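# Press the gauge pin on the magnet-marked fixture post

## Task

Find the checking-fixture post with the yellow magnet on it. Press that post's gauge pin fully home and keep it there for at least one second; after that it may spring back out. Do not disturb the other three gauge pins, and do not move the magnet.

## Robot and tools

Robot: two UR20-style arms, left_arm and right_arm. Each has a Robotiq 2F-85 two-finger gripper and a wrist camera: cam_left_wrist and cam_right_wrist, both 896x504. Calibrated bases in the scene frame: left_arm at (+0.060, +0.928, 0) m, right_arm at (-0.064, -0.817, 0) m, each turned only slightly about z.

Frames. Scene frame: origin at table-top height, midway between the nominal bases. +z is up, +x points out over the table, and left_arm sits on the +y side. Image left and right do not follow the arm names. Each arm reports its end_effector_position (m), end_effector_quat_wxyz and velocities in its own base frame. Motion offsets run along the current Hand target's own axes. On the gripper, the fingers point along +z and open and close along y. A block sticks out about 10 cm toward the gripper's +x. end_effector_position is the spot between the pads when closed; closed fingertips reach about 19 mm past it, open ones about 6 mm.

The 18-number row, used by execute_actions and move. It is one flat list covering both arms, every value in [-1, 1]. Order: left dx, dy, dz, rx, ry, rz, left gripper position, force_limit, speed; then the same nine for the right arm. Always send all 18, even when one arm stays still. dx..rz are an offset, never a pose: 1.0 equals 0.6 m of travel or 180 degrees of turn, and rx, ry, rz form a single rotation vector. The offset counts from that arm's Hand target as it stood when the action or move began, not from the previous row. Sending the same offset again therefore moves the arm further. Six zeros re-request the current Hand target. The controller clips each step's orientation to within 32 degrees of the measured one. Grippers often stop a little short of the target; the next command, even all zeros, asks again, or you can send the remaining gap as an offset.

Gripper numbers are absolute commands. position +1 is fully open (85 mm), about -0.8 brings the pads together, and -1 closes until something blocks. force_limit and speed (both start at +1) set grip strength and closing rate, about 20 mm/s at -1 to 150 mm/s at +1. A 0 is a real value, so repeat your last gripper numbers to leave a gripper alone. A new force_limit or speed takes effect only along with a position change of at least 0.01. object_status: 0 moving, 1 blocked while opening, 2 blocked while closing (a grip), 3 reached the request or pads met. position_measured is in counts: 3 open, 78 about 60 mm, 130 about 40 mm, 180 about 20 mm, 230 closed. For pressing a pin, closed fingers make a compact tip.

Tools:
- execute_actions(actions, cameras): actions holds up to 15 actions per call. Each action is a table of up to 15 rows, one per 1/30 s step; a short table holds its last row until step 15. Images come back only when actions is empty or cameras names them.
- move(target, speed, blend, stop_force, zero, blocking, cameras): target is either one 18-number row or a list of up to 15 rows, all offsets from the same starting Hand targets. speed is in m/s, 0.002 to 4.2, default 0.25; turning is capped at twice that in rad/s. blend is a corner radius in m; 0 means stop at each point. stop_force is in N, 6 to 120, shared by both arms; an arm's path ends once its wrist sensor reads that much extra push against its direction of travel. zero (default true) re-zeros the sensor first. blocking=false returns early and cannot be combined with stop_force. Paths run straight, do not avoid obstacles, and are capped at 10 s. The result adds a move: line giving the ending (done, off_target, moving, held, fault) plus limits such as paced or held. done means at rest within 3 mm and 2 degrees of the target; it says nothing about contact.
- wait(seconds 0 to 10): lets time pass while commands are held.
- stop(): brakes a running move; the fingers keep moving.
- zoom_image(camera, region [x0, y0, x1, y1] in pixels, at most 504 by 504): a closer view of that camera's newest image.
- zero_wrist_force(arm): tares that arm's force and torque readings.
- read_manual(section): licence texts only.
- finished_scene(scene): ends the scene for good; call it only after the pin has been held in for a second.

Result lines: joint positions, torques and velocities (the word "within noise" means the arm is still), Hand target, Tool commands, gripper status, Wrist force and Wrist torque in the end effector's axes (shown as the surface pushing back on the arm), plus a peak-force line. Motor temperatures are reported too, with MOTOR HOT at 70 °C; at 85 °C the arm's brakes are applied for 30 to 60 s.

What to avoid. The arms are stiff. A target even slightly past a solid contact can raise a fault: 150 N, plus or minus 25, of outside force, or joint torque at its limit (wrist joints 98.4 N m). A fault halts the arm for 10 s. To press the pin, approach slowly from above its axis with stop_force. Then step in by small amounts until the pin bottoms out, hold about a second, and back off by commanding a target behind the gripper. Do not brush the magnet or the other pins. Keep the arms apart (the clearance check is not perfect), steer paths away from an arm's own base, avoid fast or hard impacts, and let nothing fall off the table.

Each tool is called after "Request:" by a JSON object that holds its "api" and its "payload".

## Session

Request:
{"api": "execute_actions", "payload": {"actions": []}}

Scene clock: 0.00 s.
left_arm: end_effector_position=(+1.6020, +0.5513, +0.3701) position_measured=3 object_status=3 end_effector_quat_wxyz=(-0.049, +0.940, +0.190, +0.279) | right_arm: end_effector_position=(+0.4481, +0.4679, +0.3319) position_measured=3 object_status=3 end_effector_quat_wxyz=(-0.272, +0.502, +0.649, +0.503)
Joint positions: left_arm=[0.193 -0.686 0.985 -2.439 -1.472 -3.319] | right_arm=[4.007 -1.969 -2.772 1.193 2.076 2.519]
Joint velocities: within noise
Joint torques (N m): no reading
Motor temperatures (°C): left_arm=[24 35 26 38 34 34] | right_arm=[28 35 36 37 34 38]
Wrist force (N): no reading
Wrist torque (N m): no reading
Wrist force, peak (N): no reading
Hand target: left_arm +1.6020, +0.5513, +0.3701; -0.049, +0.940, +0.190, +0.279 | right_arm +0.4481, +0.4679, +0.3319; -0.272, +0.502, +0.649, +0.503
Tool commands: left_gripper/position=+1.0 left_gripper/force_limit=+1.0 left_gripper/speed=+1.0 right_gripper/position=+1.0 right_gripper/force_limit=+1.0 right_gripper/speed=+1.0
camera_calibration:
cam_left_wrist: T_world_to_cam=[[0.359759, -0.933045, -0.000644322, -0.0546982], [-0.905937, -0.349141, -0.239538, 1.75183], [0.223274, 0.0867594, -0.970887, 0.0836019], [0, 0, 0, 1]] pos_world=[1.58806, 0.553346, 0.500761]
cam_right_wrist: T_world_to_cam=[[0.936397, -0.0141338, 0.350658, -0.517198], [0.256442, -0.654562, -0.711187, 0.443258], [0.239579, 0.755877, -0.609305, -0.132345], [0, 0, 0, 1]] pos_world=[0.40234, 0.382866, 0.41596]

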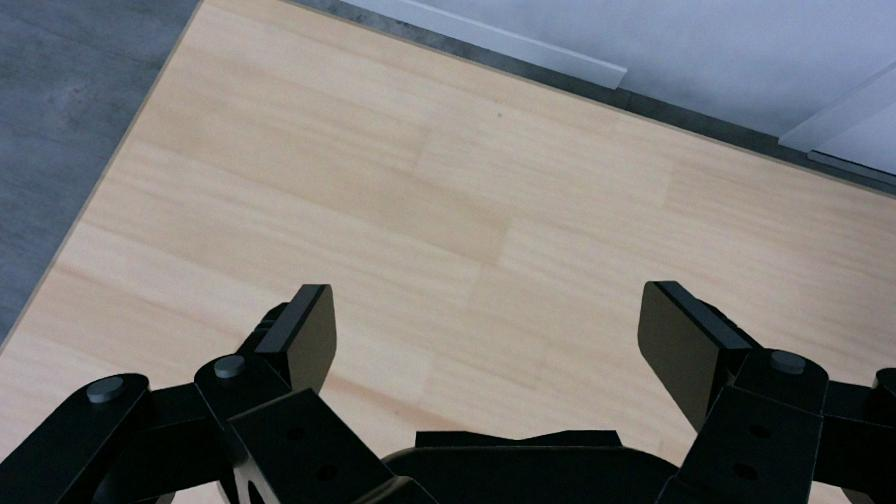

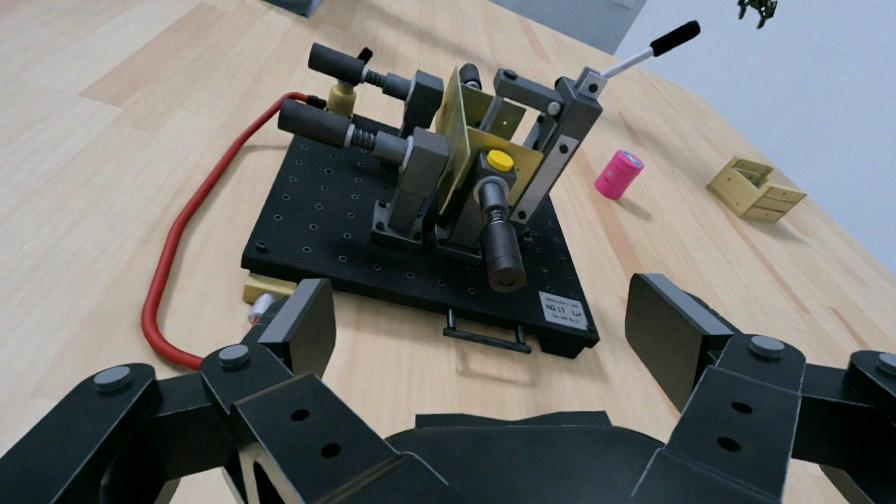

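Request:
{"api": "zoom_image", "payload": {"camera": "cam_right_wrist", "region": [230, 20, 630, 370]}}

Request:
{"api": "zoom_image", "payload": {"camera": "cam_right_wrist", "region": [430, 130, 590, 310]}}

Scaled by 1.260 from the camera's 896x504 image, which has a finer 1280x720 frame.

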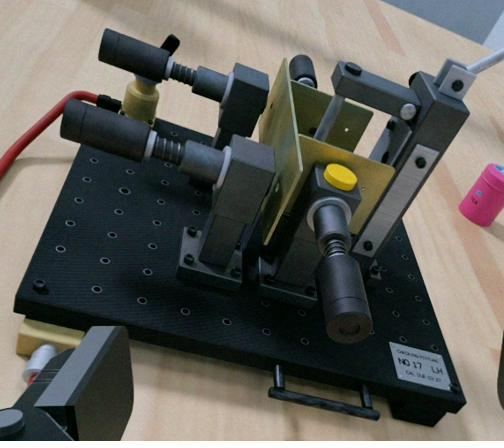

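Scaled by 2.800 from the camera's 896x504 image, which has a finer 1280x720 frame.

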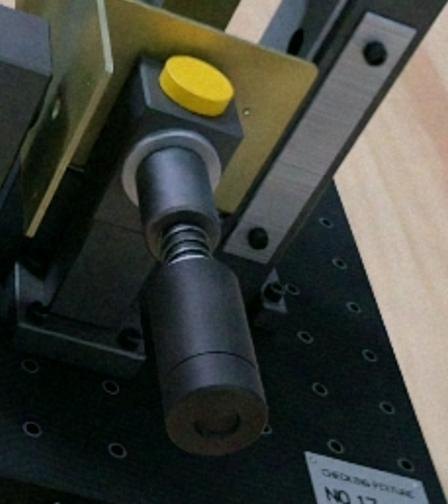

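Request:
{"api": "move", "payload": {"target": [0,0,0,0,0,0,1,1,1,-0.209,0.0623,0.3203,0.03255,0.1223,0.1208,-1,-1,0.5], "speed": 0.4, "cameras": ["cam_right_wrist"]}}

Request:
{"api": "zoom_image", "payload": {"camera": "cam_right_wrist", "region": [340, 90, 680, 330]}}

Scene clock: 4.33 s.
left_arm: end_effector_position=(+1.6020, +0.5513, +0.3701) position_measured=3 object_status=3 end_effector_quat_wxyz=(-0.049, +0.940, +0.190, +0.279) | right_arm: end_effector_position=(+0.5050, +0.5348, +0.2417) position_measured=233 object_status=3 end_effector_quat_wxyz=(-0.397, +0.506, +0.584, +0.495)
Joint positions: left_arm=[0.193 -0.686 0.985 -2.439 -1.472 -3.319] | right_arm=[3.922 -2.316 -2.579 1.488 2.305 2.78]
Joint torques (N m): left_arm=[-5.1 -271.93 -101.61 -11.73 1.19 -1.28] | right_arm=[19.05 152.28 -24.69 1.3 -3.43 -6.03]
Wrist force (N): left_arm=[0.4 -0.2 0.0] | right_arm=[-0.7 -0.8 -1.0]
Wrist torque (N m): left_arm=[-0.04 -0.06 0.00] | right_arm=[-0.39 0.29 -0.04]
Wrist force, peak (N): left_arm=[0.6 -0.5 -0.3] | right_arm=[-17.1 4.6 11.9]
Hand target: left_arm +1.6020, +0.5513, +0.3701; -0.049, +0.940, +0.190, +0.279 | right_arm +0.5050, +0.5348, +0.2417; -0.397, +0.506, +0.584, +0.495 (not the last commanded pose)
Off the commanded pose: left_arm 0.000 m, 0 deg | right_arm 0.107 m, 15 deg.
move: held (right_arm; a check stopped the path); limits=held
pose unreachable (right arm): on one or more control steps of this call, first in action 0 (counted from 0), this arm could not follow its commanded pose, so it was not sent that pose on those steps. It may still have moved: this result reports where it is.
cause: moving toward the commanded pose would bring two parts of the arm too close to each other (its gripper and another part of the arm, with joints 4 (wrist 1) to 6 (wrist 3) between them, 18 mm apart when it was first held).
camera_calibration:
cam_right_wrist: T_world_to_cam=[[0.989148, -0.000942416, 0.146919, -0.522287], [0.126659, -0.501283, -0.855963, 0.426822], [0.0744545, 0.865283, -0.495724, -0.253992], [0, 0, 0, 1]] pos_world=[0.481469, 0.433242, 0.316168]
Images, in order (width x height): cam_right_wrist 896x504.

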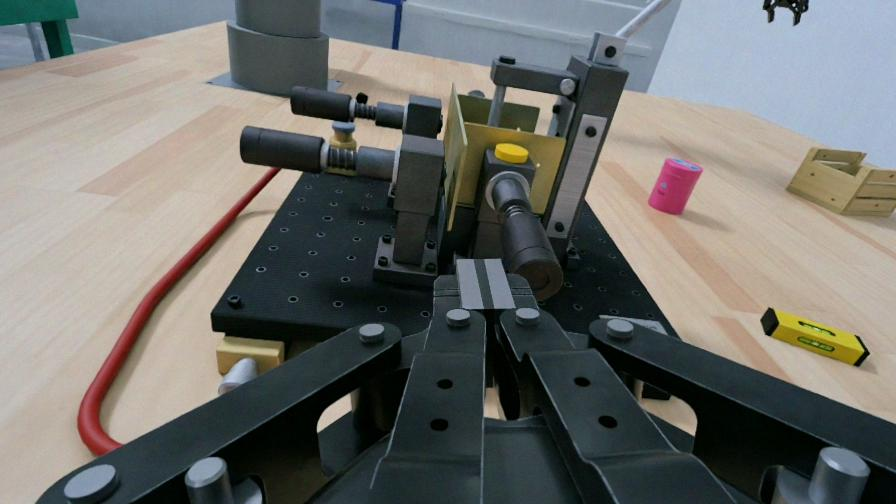

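Scaled by 1.482 from the camera's 896x504 image, which has a finer 1280x720 frame.

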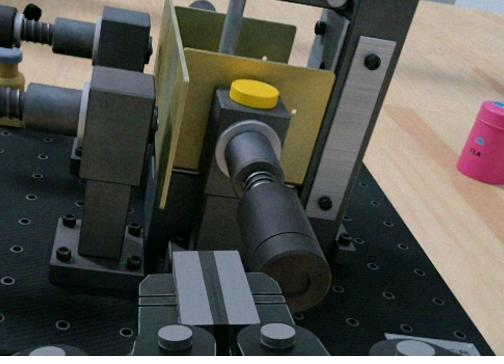

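Request:
{"api": "move", "payload": {"target": [0,0,0,0,0,0,1,1,1,0.0247,0.0892,0.1317,0.0524,-0.4347,0.0325,-1,-1,0.5], "speed": 0.5, "cameras": ["cam_right_wrist"]}}

Request:
{"api": "zoom_image", "payload": {"camera": "cam_right_wrist", "region": [340, 90, 680, 330]}}

Scene clock: 11.53 s.
left_arm: end_effector_position=(+1.6020, +0.5513, +0.3701) position_measured=3 object_status=3 end_effector_quat_wxyz=(-0.049, +0.940, +0.190, +0.279) | right_arm: end_effector_position=(+0.5581, +0.6150, +0.2502) position_measured=233 object_status=3 end_effector_quat_wxyz=(+0.000, +0.700, +0.714, +0.001)
Joint positions: left_arm=[0.193 -0.686 0.985 -2.439 -1.472 -3.319] | right_arm=[4.22 -1.709 -2.195 -0.807 1.57 2.629]
Joint torques (N m): left_arm=[-0.2 -271.44 -104.09 -11.6 1.65 -1.05] | right_arm=[20.42 81.36 97.91 4.12 -4.23 5.08]
Wrist force (N): left_arm=[0.3 0.1 -0.3] | right_arm=[-0.5 2.7 0.0]
Wrist torque (N m): left_arm=[0.02 -0.05 -0.01] | right_arm=[1.26 0.35 -0.86]
Wrist force, peak (N): left_arm=[0.6 -0.2 -0.2] | right_arm=[1.5 3.0 0.6]
Hand target: left_arm +1.6020, +0.5513, +0.3701; -0.049, +0.940, +0.190, +0.279 | right_arm +0.5581, +0.6150, +0.2502; +0.000, +0.700, +0.714, +0.000
Off the commanded pose: left_arm 0.000 m, 0 deg | right_arm 0.000 m, 0 deg.
move: done
camera_calibration:
cam_right_wrist: T_world_to_cam=[[0.999938, -0.00906481, -0.00649765, -0.538551], [-0.00651007, -0.947429, 0.3199, 0.522059], [-0.00905589, -0.319837, -0.947429, 0.565271], [0, 0, 0, 1]] pos_world=[0.547036, 0.670527, 0.365048]
Images, in order (width x height): cam_right_wrist 896x504.

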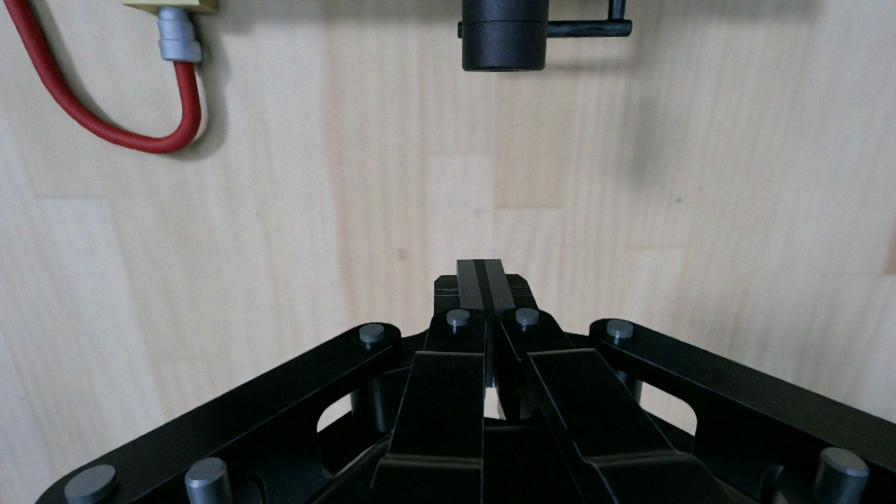

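Scaled by 1.482 from the camera's 896x504 image, which has a finer 1280x720 frame.

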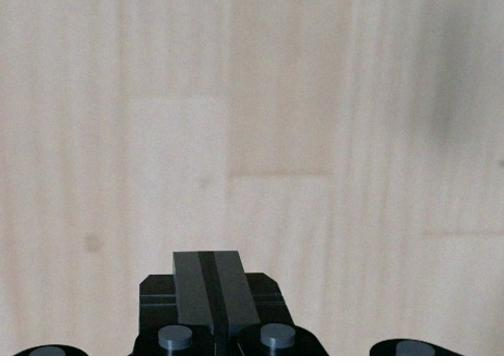

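Request:
{"api": "move", "payload": {"target": [0,0,0,0,0,0,1,1,1,0.0367,0.0192,0.13,0,0,0,-1,-1,0.5], "speed": 0.15, "cameras": ["cam_right_wrist"]}}

Request:
{"api": "move", "payload": {"target": [0,0,0,0,0,0,1,1,1,0.1,0,0,0,0,0,-1,-1,0.5], "speed": 0.03, "stop_force": 9, "cameras": ["cam_right_wrist"]}}

Scene clock: 15.83 s.
left_arm: end_effector_position=(+1.6020, +0.5513, +0.3701) position_measured=3 object_status=3 end_effector_quat_wxyz=(-0.049, +0.940, +0.190, +0.279) | right_arm: end_effector_position=(+0.5692, +0.6373, +0.1723) position_measured=233 object_status=3 end_effector_quat_wxyz=(+0.000, +0.700, +0.714, +0.000)
Joint positions: left_arm=[0.193 -0.686 0.985 -2.439 -1.472 -3.319] | right_arm=[4.221 -1.816 -2.21 -0.686 1.57 2.629]
Joint torques (N m): left_arm=[3.94 -270.86 -100.89 -11.5 0.64 -0.88] | right_arm=[4.49 91.8 57.15 17.4 -3.5 4.49]
Wrist force (N): left_arm=[0.4 -0.2 -0.2] | right_arm=[-1.6 2.4 0.6]
Wrist torque (N m): left_arm=[-0.03 -0.07 0.00] | right_arm=[1.38 0.52 -0.82]
Wrist force, peak (N): left_arm=[0.6 -0.3 -0.3] | right_arm=[-1.4 2.8 2.5]
Hand target: left_arm +1.6020, +0.5513, +0.3701; -0.049, +0.940, +0.190, +0.279 | right_arm +0.5692, +0.6373, +0.1722; +0.000, +0.700, +0.714, +0.000
Off the commanded pose: left_arm 0.000 m, 0 deg | right_arm 0.000 m, 0 deg.
move: done
camera_calibration:
cam_right_wrist: T_world_to_cam=[[0.999938, -0.00906567, -0.00649725, -0.549954], [-0.00651016, -0.947399, 0.319989, 0.568101], [-0.0090564, -0.319927, -0.947399, 0.498848], [0, 0, 0, 1]] pos_world=[0.558136, 0.692827, 0.287249]
Images, in order (width x height): cam_right_wrist 896x504.

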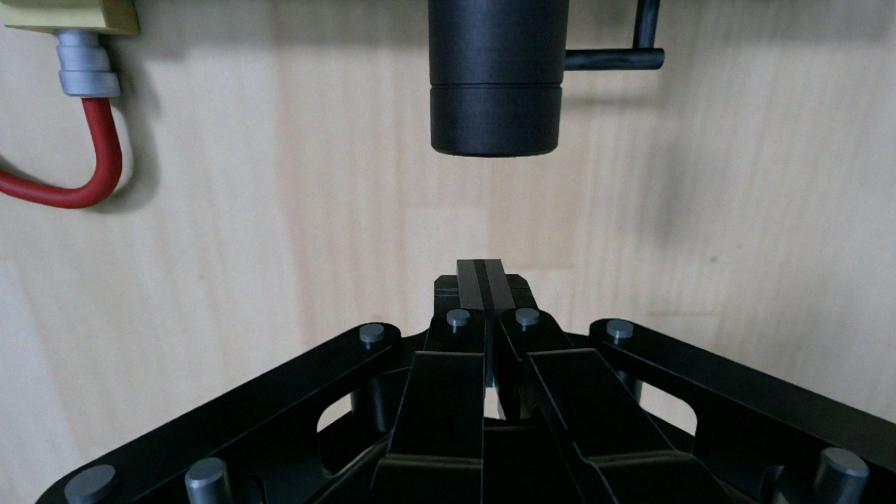

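Scene clock: 18.37 s.
left_arm: end_effector_position=(+1.6020, +0.5513, +0.3701) position_measured=3 object_status=3 end_effector_quat_wxyz=(-0.049, +0.940, +0.190, +0.279) | right_arm: end_effector_position=(+0.5684, +0.6750, +0.1722) position_measured=233 object_status=3 end_effector_quat_wxyz=(+0.000, +0.700, +0.714, +0.000)
Joint positions: left_arm=[0.193 -0.686 0.985 -2.439 -1.472 -3.319] | right_arm=[4.243 -1.842 -2.172 -0.698 1.57 2.651]
Joint torques (N m): left_arm=[3.19 -273.41 -100.81 -11.42 0.57 -1.13] | right_arm=[-15.06 143.91 67.28 17.71 -1.82 -7.34]
Wrist force (N): left_arm=[0.1 -0.2 -0.2] | right_arm=[-8.2 1.1 1.3]
Wrist torque (N m): left_arm=[-0.02 -0.02 0.00] | right_arm=[1.31 0.57 -0.53]
Wrist force, peak (N): left_arm=[0.4 -0.3 -0.3] | right_arm=[-10.7 4.0 -1.2]
Hand target: left_arm +1.6020, +0.5513, +0.3701; -0.049, +0.940, +0.190, +0.279 | right_arm +0.5684, +0.6750, +0.1722; +0.000, +0.700, +0.714, +0.000 (not the last commanded pose)
Off the commanded pose: left_arm 0.000 m, 0 deg | right_arm 0.022 m, 0 deg.
move: contact (right_arm)
camera_calibration:
cam_right_wrist: T_world_to_cam=[[0.999938, -0.00906653, -0.00649685, -0.548912], [-0.00651025, -0.947369, 0.320078, 0.603924], [-0.00905691, -0.320016, -0.947369, 0.510802], [0, 0, 0, 1]] pos_world=[0.557436, 0.730627, 0.287049]
Images, in order (width x height): cam_right_wrist 896x504.

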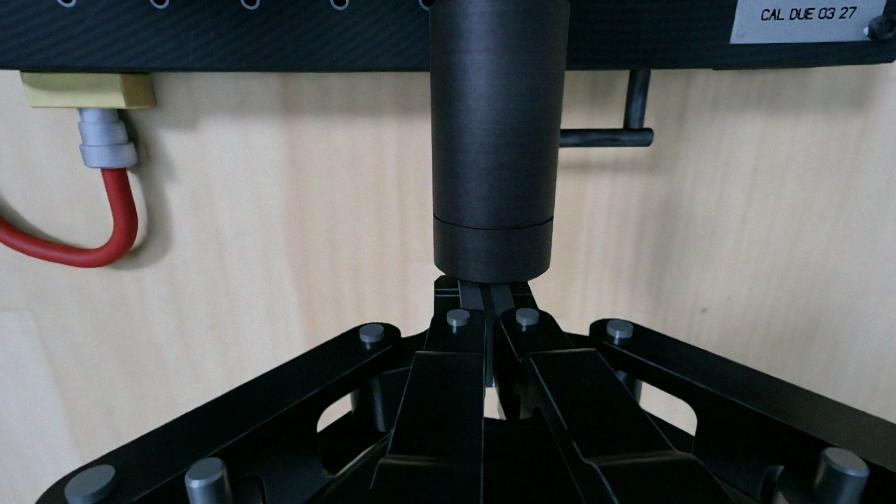

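Request:
{"api": "move", "payload": {"target": [0,0,0,0,0,0,1,1,1,0.02533,0,0,0,0,0,-1,-1,0.5], "speed": 0.05}}

Request:
{"api": "move", "payload": {"target": [0,0,0,0,0,0,1,1,1,0.00833,0,0,0,0,0,-1,-1,0.5], "speed": 0.005, "stop_force": 42, "zero": false}}

Request:
{"api": "wait", "payload": {"seconds": 1.2, "cameras": ["cam_right_wrist"]}}

Scene clock: 19.53 s.
left_arm: end_effector_position=(+1.6020, +0.5513, +0.3701) position_measured=3 object_status=3 end_effector_quat_wxyz=(-0.049, +0.940, +0.190, +0.279) | right_arm: end_effector_position=(+0.5681, +0.6901, +0.1722) position_measured=233 object_status=3 end_effector_quat_wxyz=(+0.000, +0.700, +0.714, +0.000)
Joint positions: left_arm=[0.193 -0.686 0.985 -2.439 -1.472 -3.319] | right_arm=[4.251 -1.853 -2.156 -0.703 1.57 2.659]
Joint torques (N m): left_arm=[-0.45 -270.36 -102.28 -11.45 1.43 -0.49] | right_arm=[29.35 100.81 102.21 6.96 -0.85 5.03]
Wrist force (N): left_arm=[0.3 -0.1 -0.2] | right_arm=[-14.9 4.4 -2.7]
Wrist torque (N m): left_arm=[-0.02 -0.05 0.00] | right_arm=[1.32 0.65 -0.72]
Wrist force, peak (N): left_arm=[0.6 0.1 -0.2] | right_arm=[-14.9 4.4 -2.7]
Hand target: left_arm +1.6020, +0.5513, +0.3701; -0.049, +0.940, +0.190, +0.279 | right_arm +0.5681, +0.6902, +0.1722; +0.000, +0.700, +0.714, +0.000
Off the commanded pose: left_arm 0.000 m, 0 deg | right_arm 0.000 m, 0 deg.
move: done

Scene clock: 20.30 s.
left_arm: end_effector_position=(+1.6020, +0.5513, +0.3701) position_measured=3 object_status=3 end_effector_quat_wxyz=(-0.049, +0.940, +0.190, +0.279) | right_arm: end_effector_position=(+0.5681, +0.6908, +0.1721) position_measured=233 object_status=3 end_effector_quat_wxyz=(+0.000, +0.700, +0.714, +0.000)
Joint positions: left_arm=[0.193 -0.686 0.985 -2.439 -1.472 -3.319] | right_arm=[4.251 -1.853 -2.155 -0.704 1.57 2.66]
Joint torques (N m): left_arm=[-3.04 -277.25 -103.09 -11.38 0.99 -0.92] | right_arm=[18.63 132.76 88.44 26.85 9.44 -3.69]
Wrist force (N): left_arm=[0.2 0.1 0.0] | right_arm=[-50.0 2.9 -14.6]
Wrist torque (N m): left_arm=[0.02 -0.04 -0.01] | right_arm=[1.23 0.82 -0.61]
Wrist force, peak (N): left_arm=[0.4 -0.2 0.0] | right_arm=[-53.1 2.1 -11.6]
Hand target: left_arm +1.6020, +0.5513, +0.3701; -0.049, +0.940, +0.190, +0.279 | right_arm +0.5681, +0.6907, +0.1721; +0.000, +0.700, +0.714, +0.000 (not the last commanded pose)
Off the commanded pose: left_arm 0.000 m, 0 deg | right_arm 0.004 m, 0 deg.
move: contact (right_arm)

Scene clock: 21.50 s.
left_arm: end_effector_position=(+1.6020, +0.5513, +0.3701) position_measured=3 object_status=3 end_effector_quat_wxyz=(-0.049, +0.940, +0.190, +0.279) | right_arm: end_effector_position=(+0.5681, +0.6907, +0.1721) position_measured=233 object_status=3 end_effector_quat_wxyz=(+0.000, +0.700, +0.714, +0.000)
Joint positions: left_arm=[0.193 -0.686 0.985 -2.439 -1.472 -3.319] | right_arm=[4.251 -1.853 -2.155 -0.704 1.57 2.659]
Joint torques (N m): left_arm=[0.66 -271.42 -103.36 -11.69 1.64 -0.9] | right_arm=[8.6 145.72 89.08 24.51 12.28 -7.28]
Wrist force (N): left_arm=[0.3 -0.1 -0.3] | right_arm=[-40.7 5.2 -3.5]
Wrist torque (N m): left_arm=[-0.02 -0.06 0.00] | right_arm=[1.29 0.73 -0.61]
Wrist force, peak (N): left_arm=[0.5 -0.3 0.1] | right_arm=[-49.7 3.1 -13.4]
Hand target: left_arm +1.6020, +0.5513, +0.3701; -0.049, +0.940, +0.190, +0.279 | right_arm +0.5681, +0.6907, +0.1721; +0.000, +0.700, +0.714, +0.000 (not the last commanded pose)
Tool commands: left_gripper/position=+1.0 left_gripper/force_limit=+1.0 left_gripper/speed=+1.0 right_gripper/position=-1.0 right_gripper/force_limit=-1.0 right_gripper/speed=+0.5
Off the commanded pose: left_arm 0.000 m, 0 deg | right_arm 0.004 m, 0 deg.
wait: 1.20 s; at rest by 0.17 s
camera_calibration:
cam_right_wrist: T_world_to_cam=[[0.999937, -0.00910247, -0.00658824, -0.548316], [-0.00651302, -0.947297, 0.320289, 0.618714], [-0.00915645, -0.320226, -0.947297, 0.51592], [0, 0, 0, 1]] pos_world=[0.557035, 0.746327, 0.28695]
Images, in order (width x height): cam_right_wrist 896x504.

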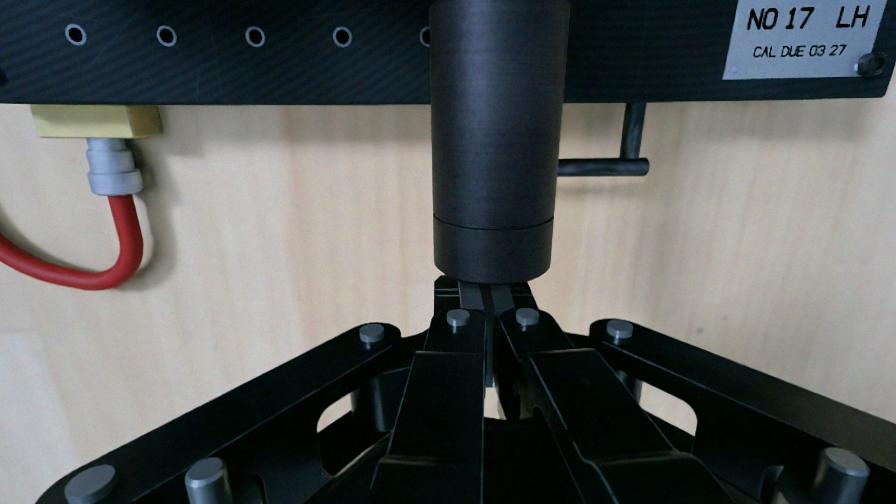

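Request:
{"api": "wait", "payload": {"seconds": 0.4}}

Request:
{"api": "finished_scene", "payload": {"scene": 2}}

Scene clock: 22.13 s.
left_arm: end_effector_position=(+1.6020, +0.5513, +0.3701) position_measured=3 object_status=3 end_effector_quat_wxyz=(-0.049, +0.940, +0.190, +0.279) | right_arm: end_effector_position=(+0.5681, +0.6907, +0.1721) position_measured=233 object_status=3 end_effector_quat_wxyz=(+0.000, +0.700, +0.714, +0.000)
Joint positions: left_arm=[0.193 -0.686 0.985 -2.439 -1.472 -3.319] | right_arm=[4.251 -1.853 -2.155 -0.704 1.57 2.659]
Joint torques (N m): left_arm=[2.69 -276.11 -98.84 -11.64 1.77 -0.89] | right_arm=[5 143.63 89.38 23.17 12.71 -7.42]
Wrist force (N): left_arm=[0.1 0.1 -0.1] | right_arm=[-40.1 5.2 -2.9]
Wrist torque (N m): left_arm=[0.01 -0.01 0.00] | right_arm=[1.33 0.71 -0.61]
Wrist force, peak (N): left_arm=[0.5 -0.1 -0.2] | right_arm=[-40.7 5.4 -3.6]
Hand target: left_arm +1.6020, +0.5513, +0.3701; -0.049, +0.940, +0.190, +0.279 | right_arm +0.5681, +0.6907, +0.1721; +0.000, +0.700, +0.714, +0.000 (not the last commanded pose)
Tool commands: left_gripper/position=+1.0 left_gripper/force_limit=+1.0 left_gripper/speed=+1.0 right_gripper/position=-1.0 right_gripper/force_limit=-1.0 right_gripper/speed=+0.5
Off the commanded pose: left_arm 0.000 m, 0 deg | right_arm 0.004 m, 0 deg.
wait: 0.40 s; at rest from the start

The scene is finished: the task was done.


## Next scene

The same job, from a new start.

Request:
{"api": "execute_actions", "payload": {"actions": []}}

Scene clock: 0.00 s.
left_arm: end_effector_position=(+0.3071, -0.4220, +0.1602) position_measured=3 object_status=3 end_effector_quat_wxyz=(+0.066, +0.956, -0.074, +0.275) | right_arm: end_effector_position=(+0.4900, -0.3027, +0.2369) position_measured=3 object_status=3 end_effector_quat_wxyz=(+0.548, -0.467, -0.511, -0.471)
Joint positions: left_arm=[-1.763 -1.739 2.857 -2.766 -1.003 1.555] | right_arm=[2.511 -2.074 -2.06 -2.212 2.389 -0.015]
Joint velocities: within noise
Joint torques (N m): no reading
Motor temperatures (°C): left_arm=[24 35 26 38 34 33] | right_arm=[28 35 35 36 33 38]
Wrist force (N): no reading
Wrist torque (N m): no reading
Wrist force, peak (N): no reading
Hand target: left_arm +0.3071, -0.4220, +0.1602; +0.066, +0.956, -0.074, +0.275 | right_arm +0.4900, -0.3027, +0.2369; +0.548, -0.467, -0.511, -0.471
Tool commands: left_gripper/position=+1.0 left_gripper/force_limit=+1.0 left_gripper/speed=+1.0 right_gripper/position=+1.0 right_gripper/force_limit=+1.0 right_gripper/speed=+1.0
camera_calibration:
cam_left_wrist: T_world_to_cam=[[-0.204299, -0.976285, 0.0716159, -0.353754], [-0.955218, 0.182823, -0.232669, 0.427195], [0.214058, -0.115943, -0.969916, 0.170568], [0, 0, 0, 1]] pos_world=[0.299281, -0.40369, 0.290166]
cam_right_wrist: T_world_to_cam=[[0.98966, 0.130322, -0.059914, -0.419077], [-0.0206188, -0.284112, -0.958569, 0.167032], [-0.141945, 0.949893, -0.278487, 0.549542], [0, 0, 0, 1]] pos_world=[0.496192, -0.419935, 0.288044]

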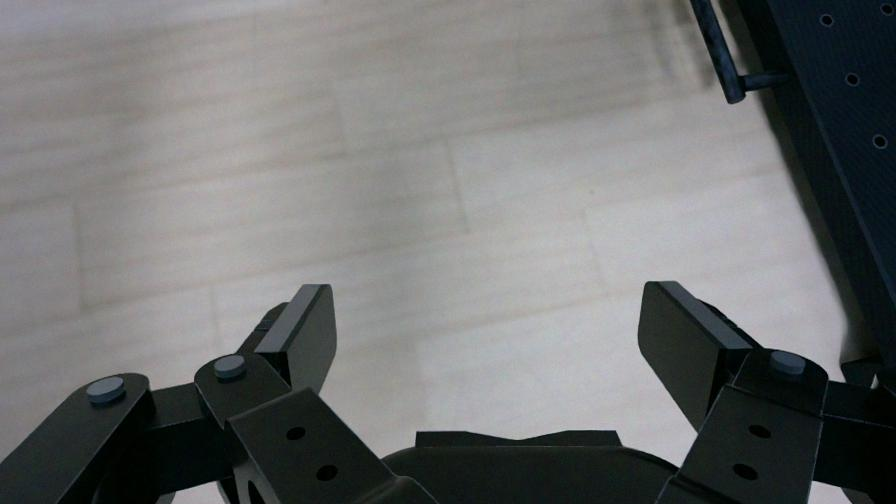

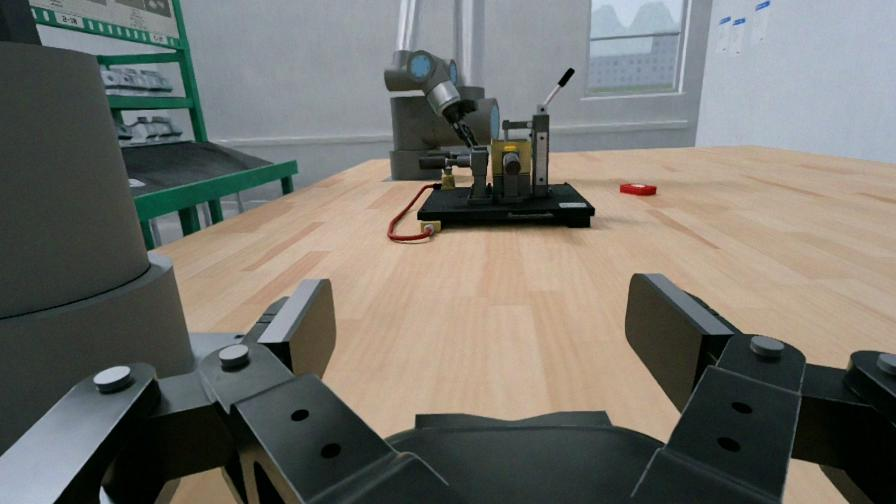

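Request:
{"api": "zoom_image", "payload": {"camera": "cam_right_wrist", "region": [370, 50, 670, 260]}}

Request:
{"api": "zoom_image", "payload": {"camera": "cam_right_wrist", "region": [410, 110, 570, 230]}}

Scaled by 1.680 from the camera's 896x504 image, which has a finer 1280x720 frame.

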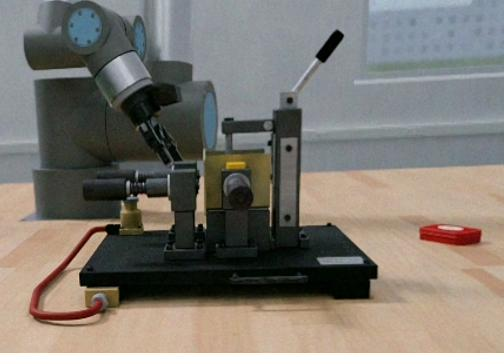

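Scaled by 3.150 from the camera's 896x504 image, which has a finer 1280x720 frame.

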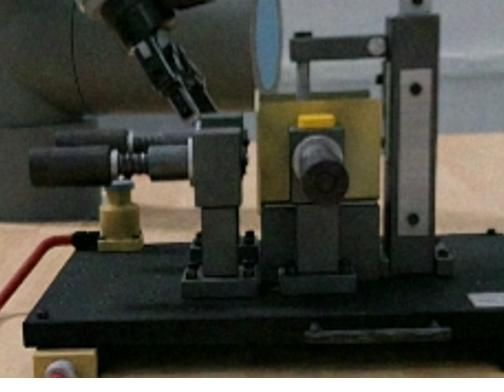

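Request:
{"api": "move", "payload": {"target": [0,0,0,0,0,0,1,1,1,0.2635,0.2743,0.4015,-0.0432,-0.5119,0.0264,-1,-1,0.5], "speed": 0.6}}

Scene clock: 8.10 s.
left_arm: end_effector_position=(+0.3071, -0.4220, +0.1602) position_measured=3 object_status=3 end_effector_quat_wxyz=(+0.066, +0.956, -0.074, +0.275) | right_arm: end_effector_position=(+0.6298, -0.0499, +0.4001) position_measured=233 object_status=3 end_effector_quat_wxyz=(+0.000, +0.713, +0.701, +0.000)
Joint positions: left_arm=[-1.763 -1.739 2.857 -2.766 -1.003 1.555] | right_arm=[3.386 -1.328 -2.293 -1.09 1.571 1.832]
Joint torques (N m): left_arm=[2.78 -12.23 -53.34 -10.11 3.67 -0.93] | right_arm=[24.97 7.82 111.09 5.02 -4.38 5.7]
Wrist force (N): left_arm=[0.1 0.1 0.0] | right_arm=[-0.9 3.6 2.2]
Wrist torque (N m): left_arm=[0.02 -0.01 0.00] | right_arm=[1.52 0.22 -0.73]
Wrist force, peak (N): left_arm=[0.3 0.3 -0.4] | right_arm=[2.7 3.9 0.6]
Hand target: left_arm +0.3071, -0.4220, +0.1602; +0.066, +0.956, -0.074, +0.275 | right_arm +0.6298, -0.0499, +0.4001; +0.000, +0.713, +0.701, +0.000
Off the commanded pose: left_arm 0.000 m, 0 deg | right_arm 0.000 m, 0 deg.
move: done

Request:
{"api": "move", "payload": {"target": [0,0,0,0,0,0,1,1,1,0.9795,-0.2272,0.2333,0,0,0,-1,-1,0.5], "speed": 0.6, "cameras": ["cam_right_wrist"]}}

Scene clock: 10.20 s.
left_arm: end_effector_position=(+0.3071, -0.4220, +0.1602) position_measured=3 object_status=3 end_effector_quat_wxyz=(+0.066, +0.956, -0.074, +0.275) | right_arm: end_effector_position=(+0.5037, +0.5399, +0.2603) position_measured=233 object_status=3 end_effector_quat_wxyz=(+0.000, +0.713, +0.701, +0.000)
Joint positions: left_arm=[-1.763 -1.739 2.857 -2.766 -1.003 1.555] | right_arm=[4.237 -1.596 -2.304 -0.812 1.571 2.684]
Joint torques (N m): left_arm=[0.95 -10.95 -55.89 -10.16 3.4 -1.2] | right_arm=[23.88 50.91 94.76 15.17 -4.22 5.71]
Wrist force (N): left_arm=[0.0 -0.1 0.1] | right_arm=[-0.7 1.9 2.0]
Wrist torque (N m): left_arm=[-0.02 0.01 0.00] | right_arm=[1.43 0.18 -0.75]
Wrist force, peak (N): left_arm=[0.4 0.1 -0.4] | right_arm=[-5.1 4.8 0.8]
Hand target: left_arm +0.3071, -0.4220, +0.1602; +0.066, +0.956, -0.074, +0.275 | right_arm +0.5037, +0.5401, +0.2602; +0.000, +0.713, +0.701, +0.000
Off the commanded pose: left_arm 0.000 m, 0 deg | right_arm 0.000 m, 0 deg.
move: done
camera_calibration:
cam_right_wrist: T_world_to_cam=[[0.998856, -0.0472454, -0.00738433, -0.463397], [-0.0424048, -0.946511, 0.319873, 0.464922], [-0.0221019, -0.319194, -0.947432, 0.556542], [0, 0, 0, 1]] pos_world=[0.494883, 0.595806, 0.375148]
Images, in order (width x height): cam_right_wrist 896x504.

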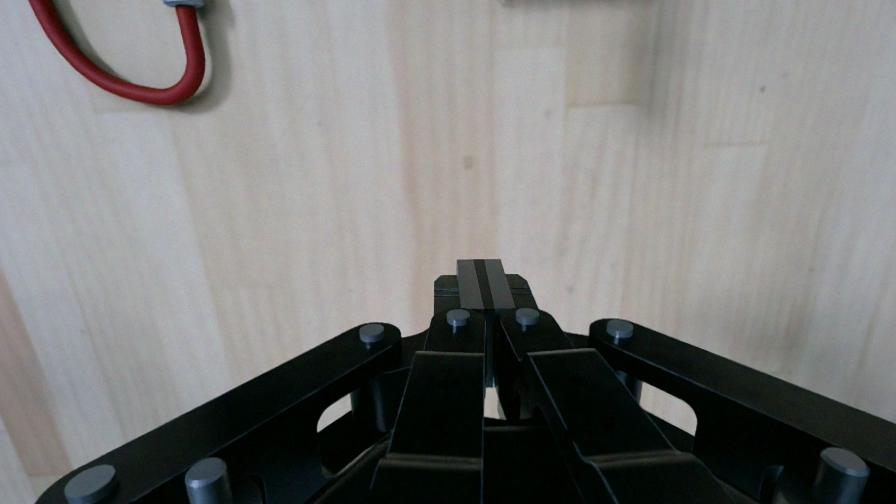

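Request:
{"api": "move", "payload": {"target": [0,0,0,0,0,0,1,1,1,0.1,0.0142,0.1467,0,0,0,-1,-1,0.5], "speed": 0.2, "cameras": ["cam_right_wrist"]}}

Scene clock: 11.70 s.
left_arm: end_effector_position=(+0.3071, -0.4220, +0.1602) position_measured=3 object_status=3 end_effector_quat_wxyz=(+0.066, +0.956, -0.074, +0.275) | right_arm: end_effector_position=(+0.5132, +0.5999, +0.1724) position_measured=233 object_status=3 end_effector_quat_wxyz=(+0.000, +0.713, +0.701, +0.000)
Joint positions: left_arm=[-1.763 -1.739 2.857 -2.766 -1.003 1.555] | right_arm=[4.262 -1.753 -2.298 -0.661 1.571 2.709]
Joint torques (N m): left_arm=[0.06 -9.52 -54.85 -9.19 3.38 -0.74] | right_arm=[19.26 80.5 82.19 16.21 -1.21 6.12]
Wrist force (N): left_arm=[0.2 -0.1 0.0] | right_arm=[-0.5 2.6 1.2]
Wrist torque (N m): left_arm=[-0.02 -0.03 0.00] | right_arm=[1.43 0.03 -0.70]
Wrist force, peak (N): left_arm=[0.1 0.0 -0.4] | right_arm=[1.3 2.7 3.7]
Hand target: left_arm +0.3071, -0.4220, +0.1602; +0.066, +0.956, -0.074, +0.275 | right_arm +0.5132, +0.6000, +0.1722; +0.000, +0.713, +0.701, +0.000
Off the commanded pose: left_arm 0.000 m, 0 deg | right_arm 0.000 m, 0 deg.
move: done
camera_calibration:
cam_right_wrist: T_world_to_cam=[[0.998858, -0.0472131, -0.007284, -0.470752], [-0.0424035, -0.946471, 0.31999, 0.550172], [-0.0220018, -0.319316, -0.947393, 0.492643], [0, 0, 0, 1]] pos_world=[0.504383, 0.655806, 0.287248]
Images, in order (width x height): cam_right_wrist 896x504.

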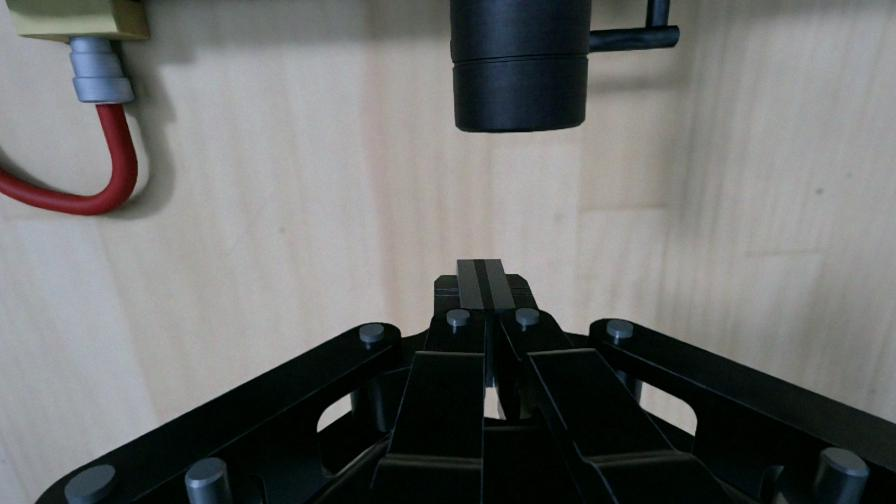

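Request:
{"api": "move", "payload": {"target": [[0,0,0,0,0,0,1,1,1,0.0433,0.0125,0,0,0,0,-1,-1,0.5],[0,0,0,0,0,0,1,1,1,0.11,0.0125,0,0,0,0,-1,-1,0.5]], "speed": [0.1,0.03], "blend": [0.005,0], "stop_force": 9}}

Scene clock: 14.17 s.
left_arm: end_effector_position=(+0.3071, -0.4220, +0.1602) position_measured=3 object_status=3 end_effector_quat_wxyz=(+0.066, +0.956, -0.074, +0.275) | right_arm: end_effector_position=(+0.5214, +0.6408, +0.1722) position_measured=233 object_status=3 end_effector_quat_wxyz=(+0.000, +0.713, +0.701, +0.000)
Joint positions: left_arm=[-1.763 -1.739 2.857 -2.766 -1.003 1.555] | right_arm=[4.275 -1.789 -2.249 -0.675 1.571 2.722]
Joint torques (N m): left_arm=[1.68 -9.74 -54.41 -9.99 3.41 -1.4] | right_arm=[-18.85 126.35 64.65 17.63 -2.17 -7.13]
Wrist force (N): left_arm=[-0.1 0.1 0.0] | right_arm=[-6.9 1.4 3.6]
Wrist torque (N m): left_arm=[0.02 0.01 0.00] | right_arm=[1.45 0.21 -0.44]
Wrist force, peak (N): left_arm=[0.5 0.1 -0.3] | right_arm=[-9.5 1.8 0.7]
Hand target: left_arm +0.3071, -0.4220, +0.1602; +0.066, +0.956, -0.074, +0.275 | right_arm +0.5214, +0.6408, +0.1722; +0.000, +0.713, +0.701, +0.000 (not the last commanded pose)
Off the commanded pose: left_arm 0.000 m, 0 deg | right_arm 0.025 m, 0 deg.
move: contact (right_arm); path passed 1 of 2 targets

Request:
{"api": "move", "payload": {"target": [0,0,0,0,0,0,1,1,1,0.02517,0,0,0,0,0,-1,-1,0.5], "speed": 0.05}}

Request:
{"api": "move", "payload": {"target": [0,0,0,0,0,0,1,1,1,0.00833,0,0,0,0,0,-1,-1,0.5], "speed": 0.005, "stop_force": 42, "zero": false}}

Request:
{"api": "wait", "payload": {"seconds": 1.2, "cameras": ["cam_right_wrist"]}}

Scene clock: 15.20 s.
left_arm: end_effector_position=(+0.3071, -0.4220, +0.1602) position_measured=3 object_status=3 end_effector_quat_wxyz=(+0.066, +0.956, -0.074, +0.275) | right_arm: end_effector_position=(+0.5216, +0.6558, +0.1722) position_measured=233 object_status=3 end_effector_quat_wxyz=(+0.000, +0.713, +0.701, +0.000)
Joint positions: left_arm=[-1.763 -1.739 2.857 -2.766 -1.003 1.555] | right_arm=[4.283 -1.8 -2.233 -0.679 1.571 2.729]
Joint torques (N m): left_arm=[0.93 -10.51 -53.32 -9.84 2.94 -1.19] | right_arm=[26.02 96.23 96.03 9.95 -2.41 6.81]
Wrist force (N): left_arm=[-0.1 -0.2 -0.1] | right_arm=[-13.4 0.2 1.0]
Wrist torque (N m): left_arm=[-0.04 0.02 0.00] | right_arm=[1.54 0.22 -0.75]
Wrist force, peak (N): left_arm=[-0.1 0.1 -0.5] | right_arm=[-13.4 0.2 0.8]
Hand target: left_arm +0.3071, -0.4220, +0.1602; +0.066, +0.956, -0.074, +0.275 | right_arm +0.5216, +0.6559, +0.1722; +0.000, +0.713, +0.701, +0.000
Off the commanded pose: left_arm 0.000 m, 0 deg | right_arm 0.000 m, 0 deg.
move: done

Scene clock: 16.63 s.
left_arm: end_effector_position=(+0.3071, -0.4220, +0.1602) position_measured=3 object_status=3 end_effector_quat_wxyz=(+0.066, +0.956, -0.074, +0.275) | right_arm: end_effector_position=(+0.5217, +0.6587, +0.1721) position_measured=233 object_status=3 end_effector_quat_wxyz=(+0.000, +0.713, +0.701, +0.000)
Joint positions: left_arm=[-1.763 -1.739 2.857 -2.766 -1.003 1.555] | right_arm=[4.284 -1.803 -2.229 -0.68 1.571 2.731]
Joint torques (N m): left_arm=[1.99 -10.41 -55.08 -10.25 3.18 -1.1] | right_arm=[8.7 126.92 86.44 26.69 7.93 -2.66]
Wrist force (N): left_arm=[0.2 0.1 0.0] | right_arm=[-43.1 5.1 -5.9]
Wrist torque (N m): left_arm=[0.01 -0.04 0.00] | right_arm=[1.53 0.33 -0.85]
Wrist force, peak (N): left_arm=[0.2 -0.1 -0.5] | right_arm=[-51.2 2.3 -9.0]
Hand target: left_arm +0.3071, -0.4220, +0.1602; +0.066, +0.956, -0.074, +0.275 | right_arm +0.5217, +0.6587, +0.1722; +0.000, +0.713, +0.701, +0.000 (not the last commanded pose)
Off the commanded pose: left_arm 0.000 m, 0 deg | right_arm 0.002 m, 0 deg.
move: contact (right_arm)

Scene clock: 17.83 s.
left_arm: end_effector_position=(+0.3071, -0.4220, +0.1602) position_measured=3 object_status=3 end_effector_quat_wxyz=(+0.066, +0.956, -0.074, +0.275) | right_arm: end_effector_position=(+0.5217, +0.6587, +0.1722) position_measured=233 object_status=3 end_effector_quat_wxyz=(+0.000, +0.713, +0.701, +0.000)
Joint positions: left_arm=[-1.763 -1.739 2.857 -2.766 -1.003 1.555] | right_arm=[4.284 -1.803 -2.229 -0.68 1.571 2.731]
Joint torques (N m): left_arm=[1.62 -10.47 -57.5 -9.77 3.18 -0.76] | right_arm=[3.28 131.1 86.49 25.94 10.2 -6.48]
Wrist force (N): left_arm=[-0.2 -0.1 0.0] | right_arm=[-38.9 7.0 0.7]
Wrist torque (N m): left_arm=[-0.02 0.04 0.00] | right_arm=[1.54 0.26 -0.82]
Wrist force, peak (N): left_arm=[0.3 0.3 0.0] | right_arm=[-42.4 5.5 -4.7]
Hand target: left_arm +0.3071, -0.4220, +0.1602; +0.066, +0.956, -0.074, +0.275 | right_arm +0.5217, +0.6587, +0.1722; +0.000, +0.713, +0.701, +0.000 (not the last commanded pose)
Tool commands: left_gripper/position=+1.0 left_gripper/force_limit=+1.0 left_gripper/speed=+1.0 right_gripper/position=-1.0 right_gripper/force_limit=-1.0 right_gripper/speed=+0.5
Off the commanded pose: left_arm 0.000 m, 0 deg | right_arm 0.002 m, 0 deg.
wait: 1.20 s; at rest by 0.17 s
camera_calibration:
cam_right_wrist: T_world_to_cam=[[0.998856, -0.0472475, -0.0073637, -0.476414], [-0.0424035, -0.946369, 0.320293, 0.606183], [-0.0221018, -0.319615, -0.94729, 0.511685], [0, 0, 0, 1]] pos_world=[0.512883, 0.714705, 0.287049]
Images, in order (width x height): cam_right_wrist 896x504.

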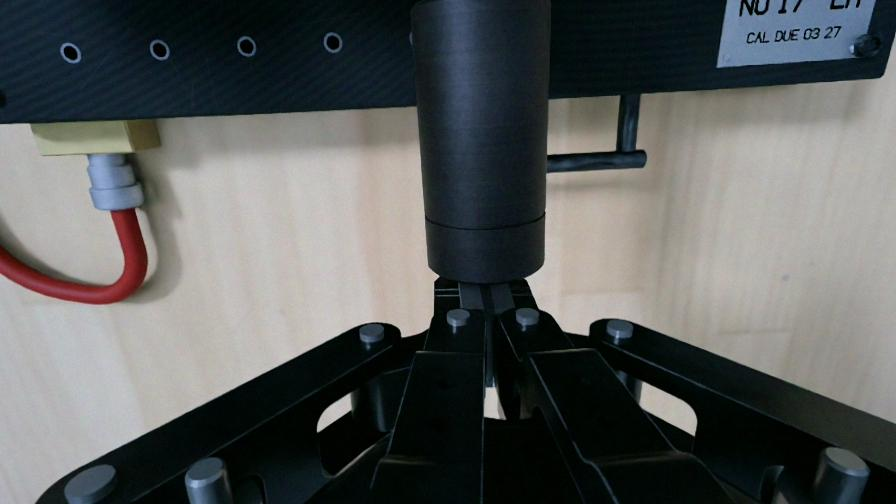

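Request:
{"api": "wait", "payload": {"seconds": 0.3}}

Request:
{"api": "finished_scene", "payload": {"scene": 3}}

Scene clock: 18.50 s.
left_arm: end_effector_position=(+0.3071, -0.4220, +0.1602) position_measured=3 object_status=3 end_effector_quat_wxyz=(+0.066, +0.956, -0.074, +0.275) | right_arm: end_effector_position=(+0.5217, +0.6587, +0.1722) position_measured=233 object_status=3 end_effector_quat_wxyz=(+0.000, +0.713, +0.701, +0.000)
Joint positions: left_arm=[-1.763 -1.739 2.857 -2.766 -1.003 1.555] | right_arm=[4.284 -1.803 -2.229 -0.68 1.571 2.731]
Joint torques (N m): left_arm=[0.05 -11.15 -55.79 -9.79 2.83 -1.19] | right_arm=[2.25 129.6 90.99 25.68 10.14 -6.5]
Wrist force (N): left_arm=[0.1 -0.1 -0.3] | right_arm=[-38.3 6.4 0.5]
Wrist torque (N m): left_arm=[-0.03 -0.02 0.00] | right_arm=[1.51 0.23 -0.81]
Wrist force, peak (N): left_arm=[0.0 0.4 -0.3] | right_arm=[-38.8 6.8 0.9]
Hand target: left_arm +0.3071, -0.4220, +0.1602; +0.066, +0.956, -0.074, +0.275 | right_arm +0.5217, +0.6587, +0.1722; +0.000, +0.713, +0.701, +0.000 (not the last commanded pose)
Tool commands: left_gripper/position=+1.0 left_gripper/force_limit=+1.0 left_gripper/speed=+1.0 right_gripper/position=-1.0 right_gripper/force_limit=-1.0 right_gripper/speed=+0.5
Off the commanded pose: left_arm 0.000 m, 0 deg | right_arm 0.002 m, 0 deg.
wait: 0.30 s; at rest from the start

The scene is finished: the task was done.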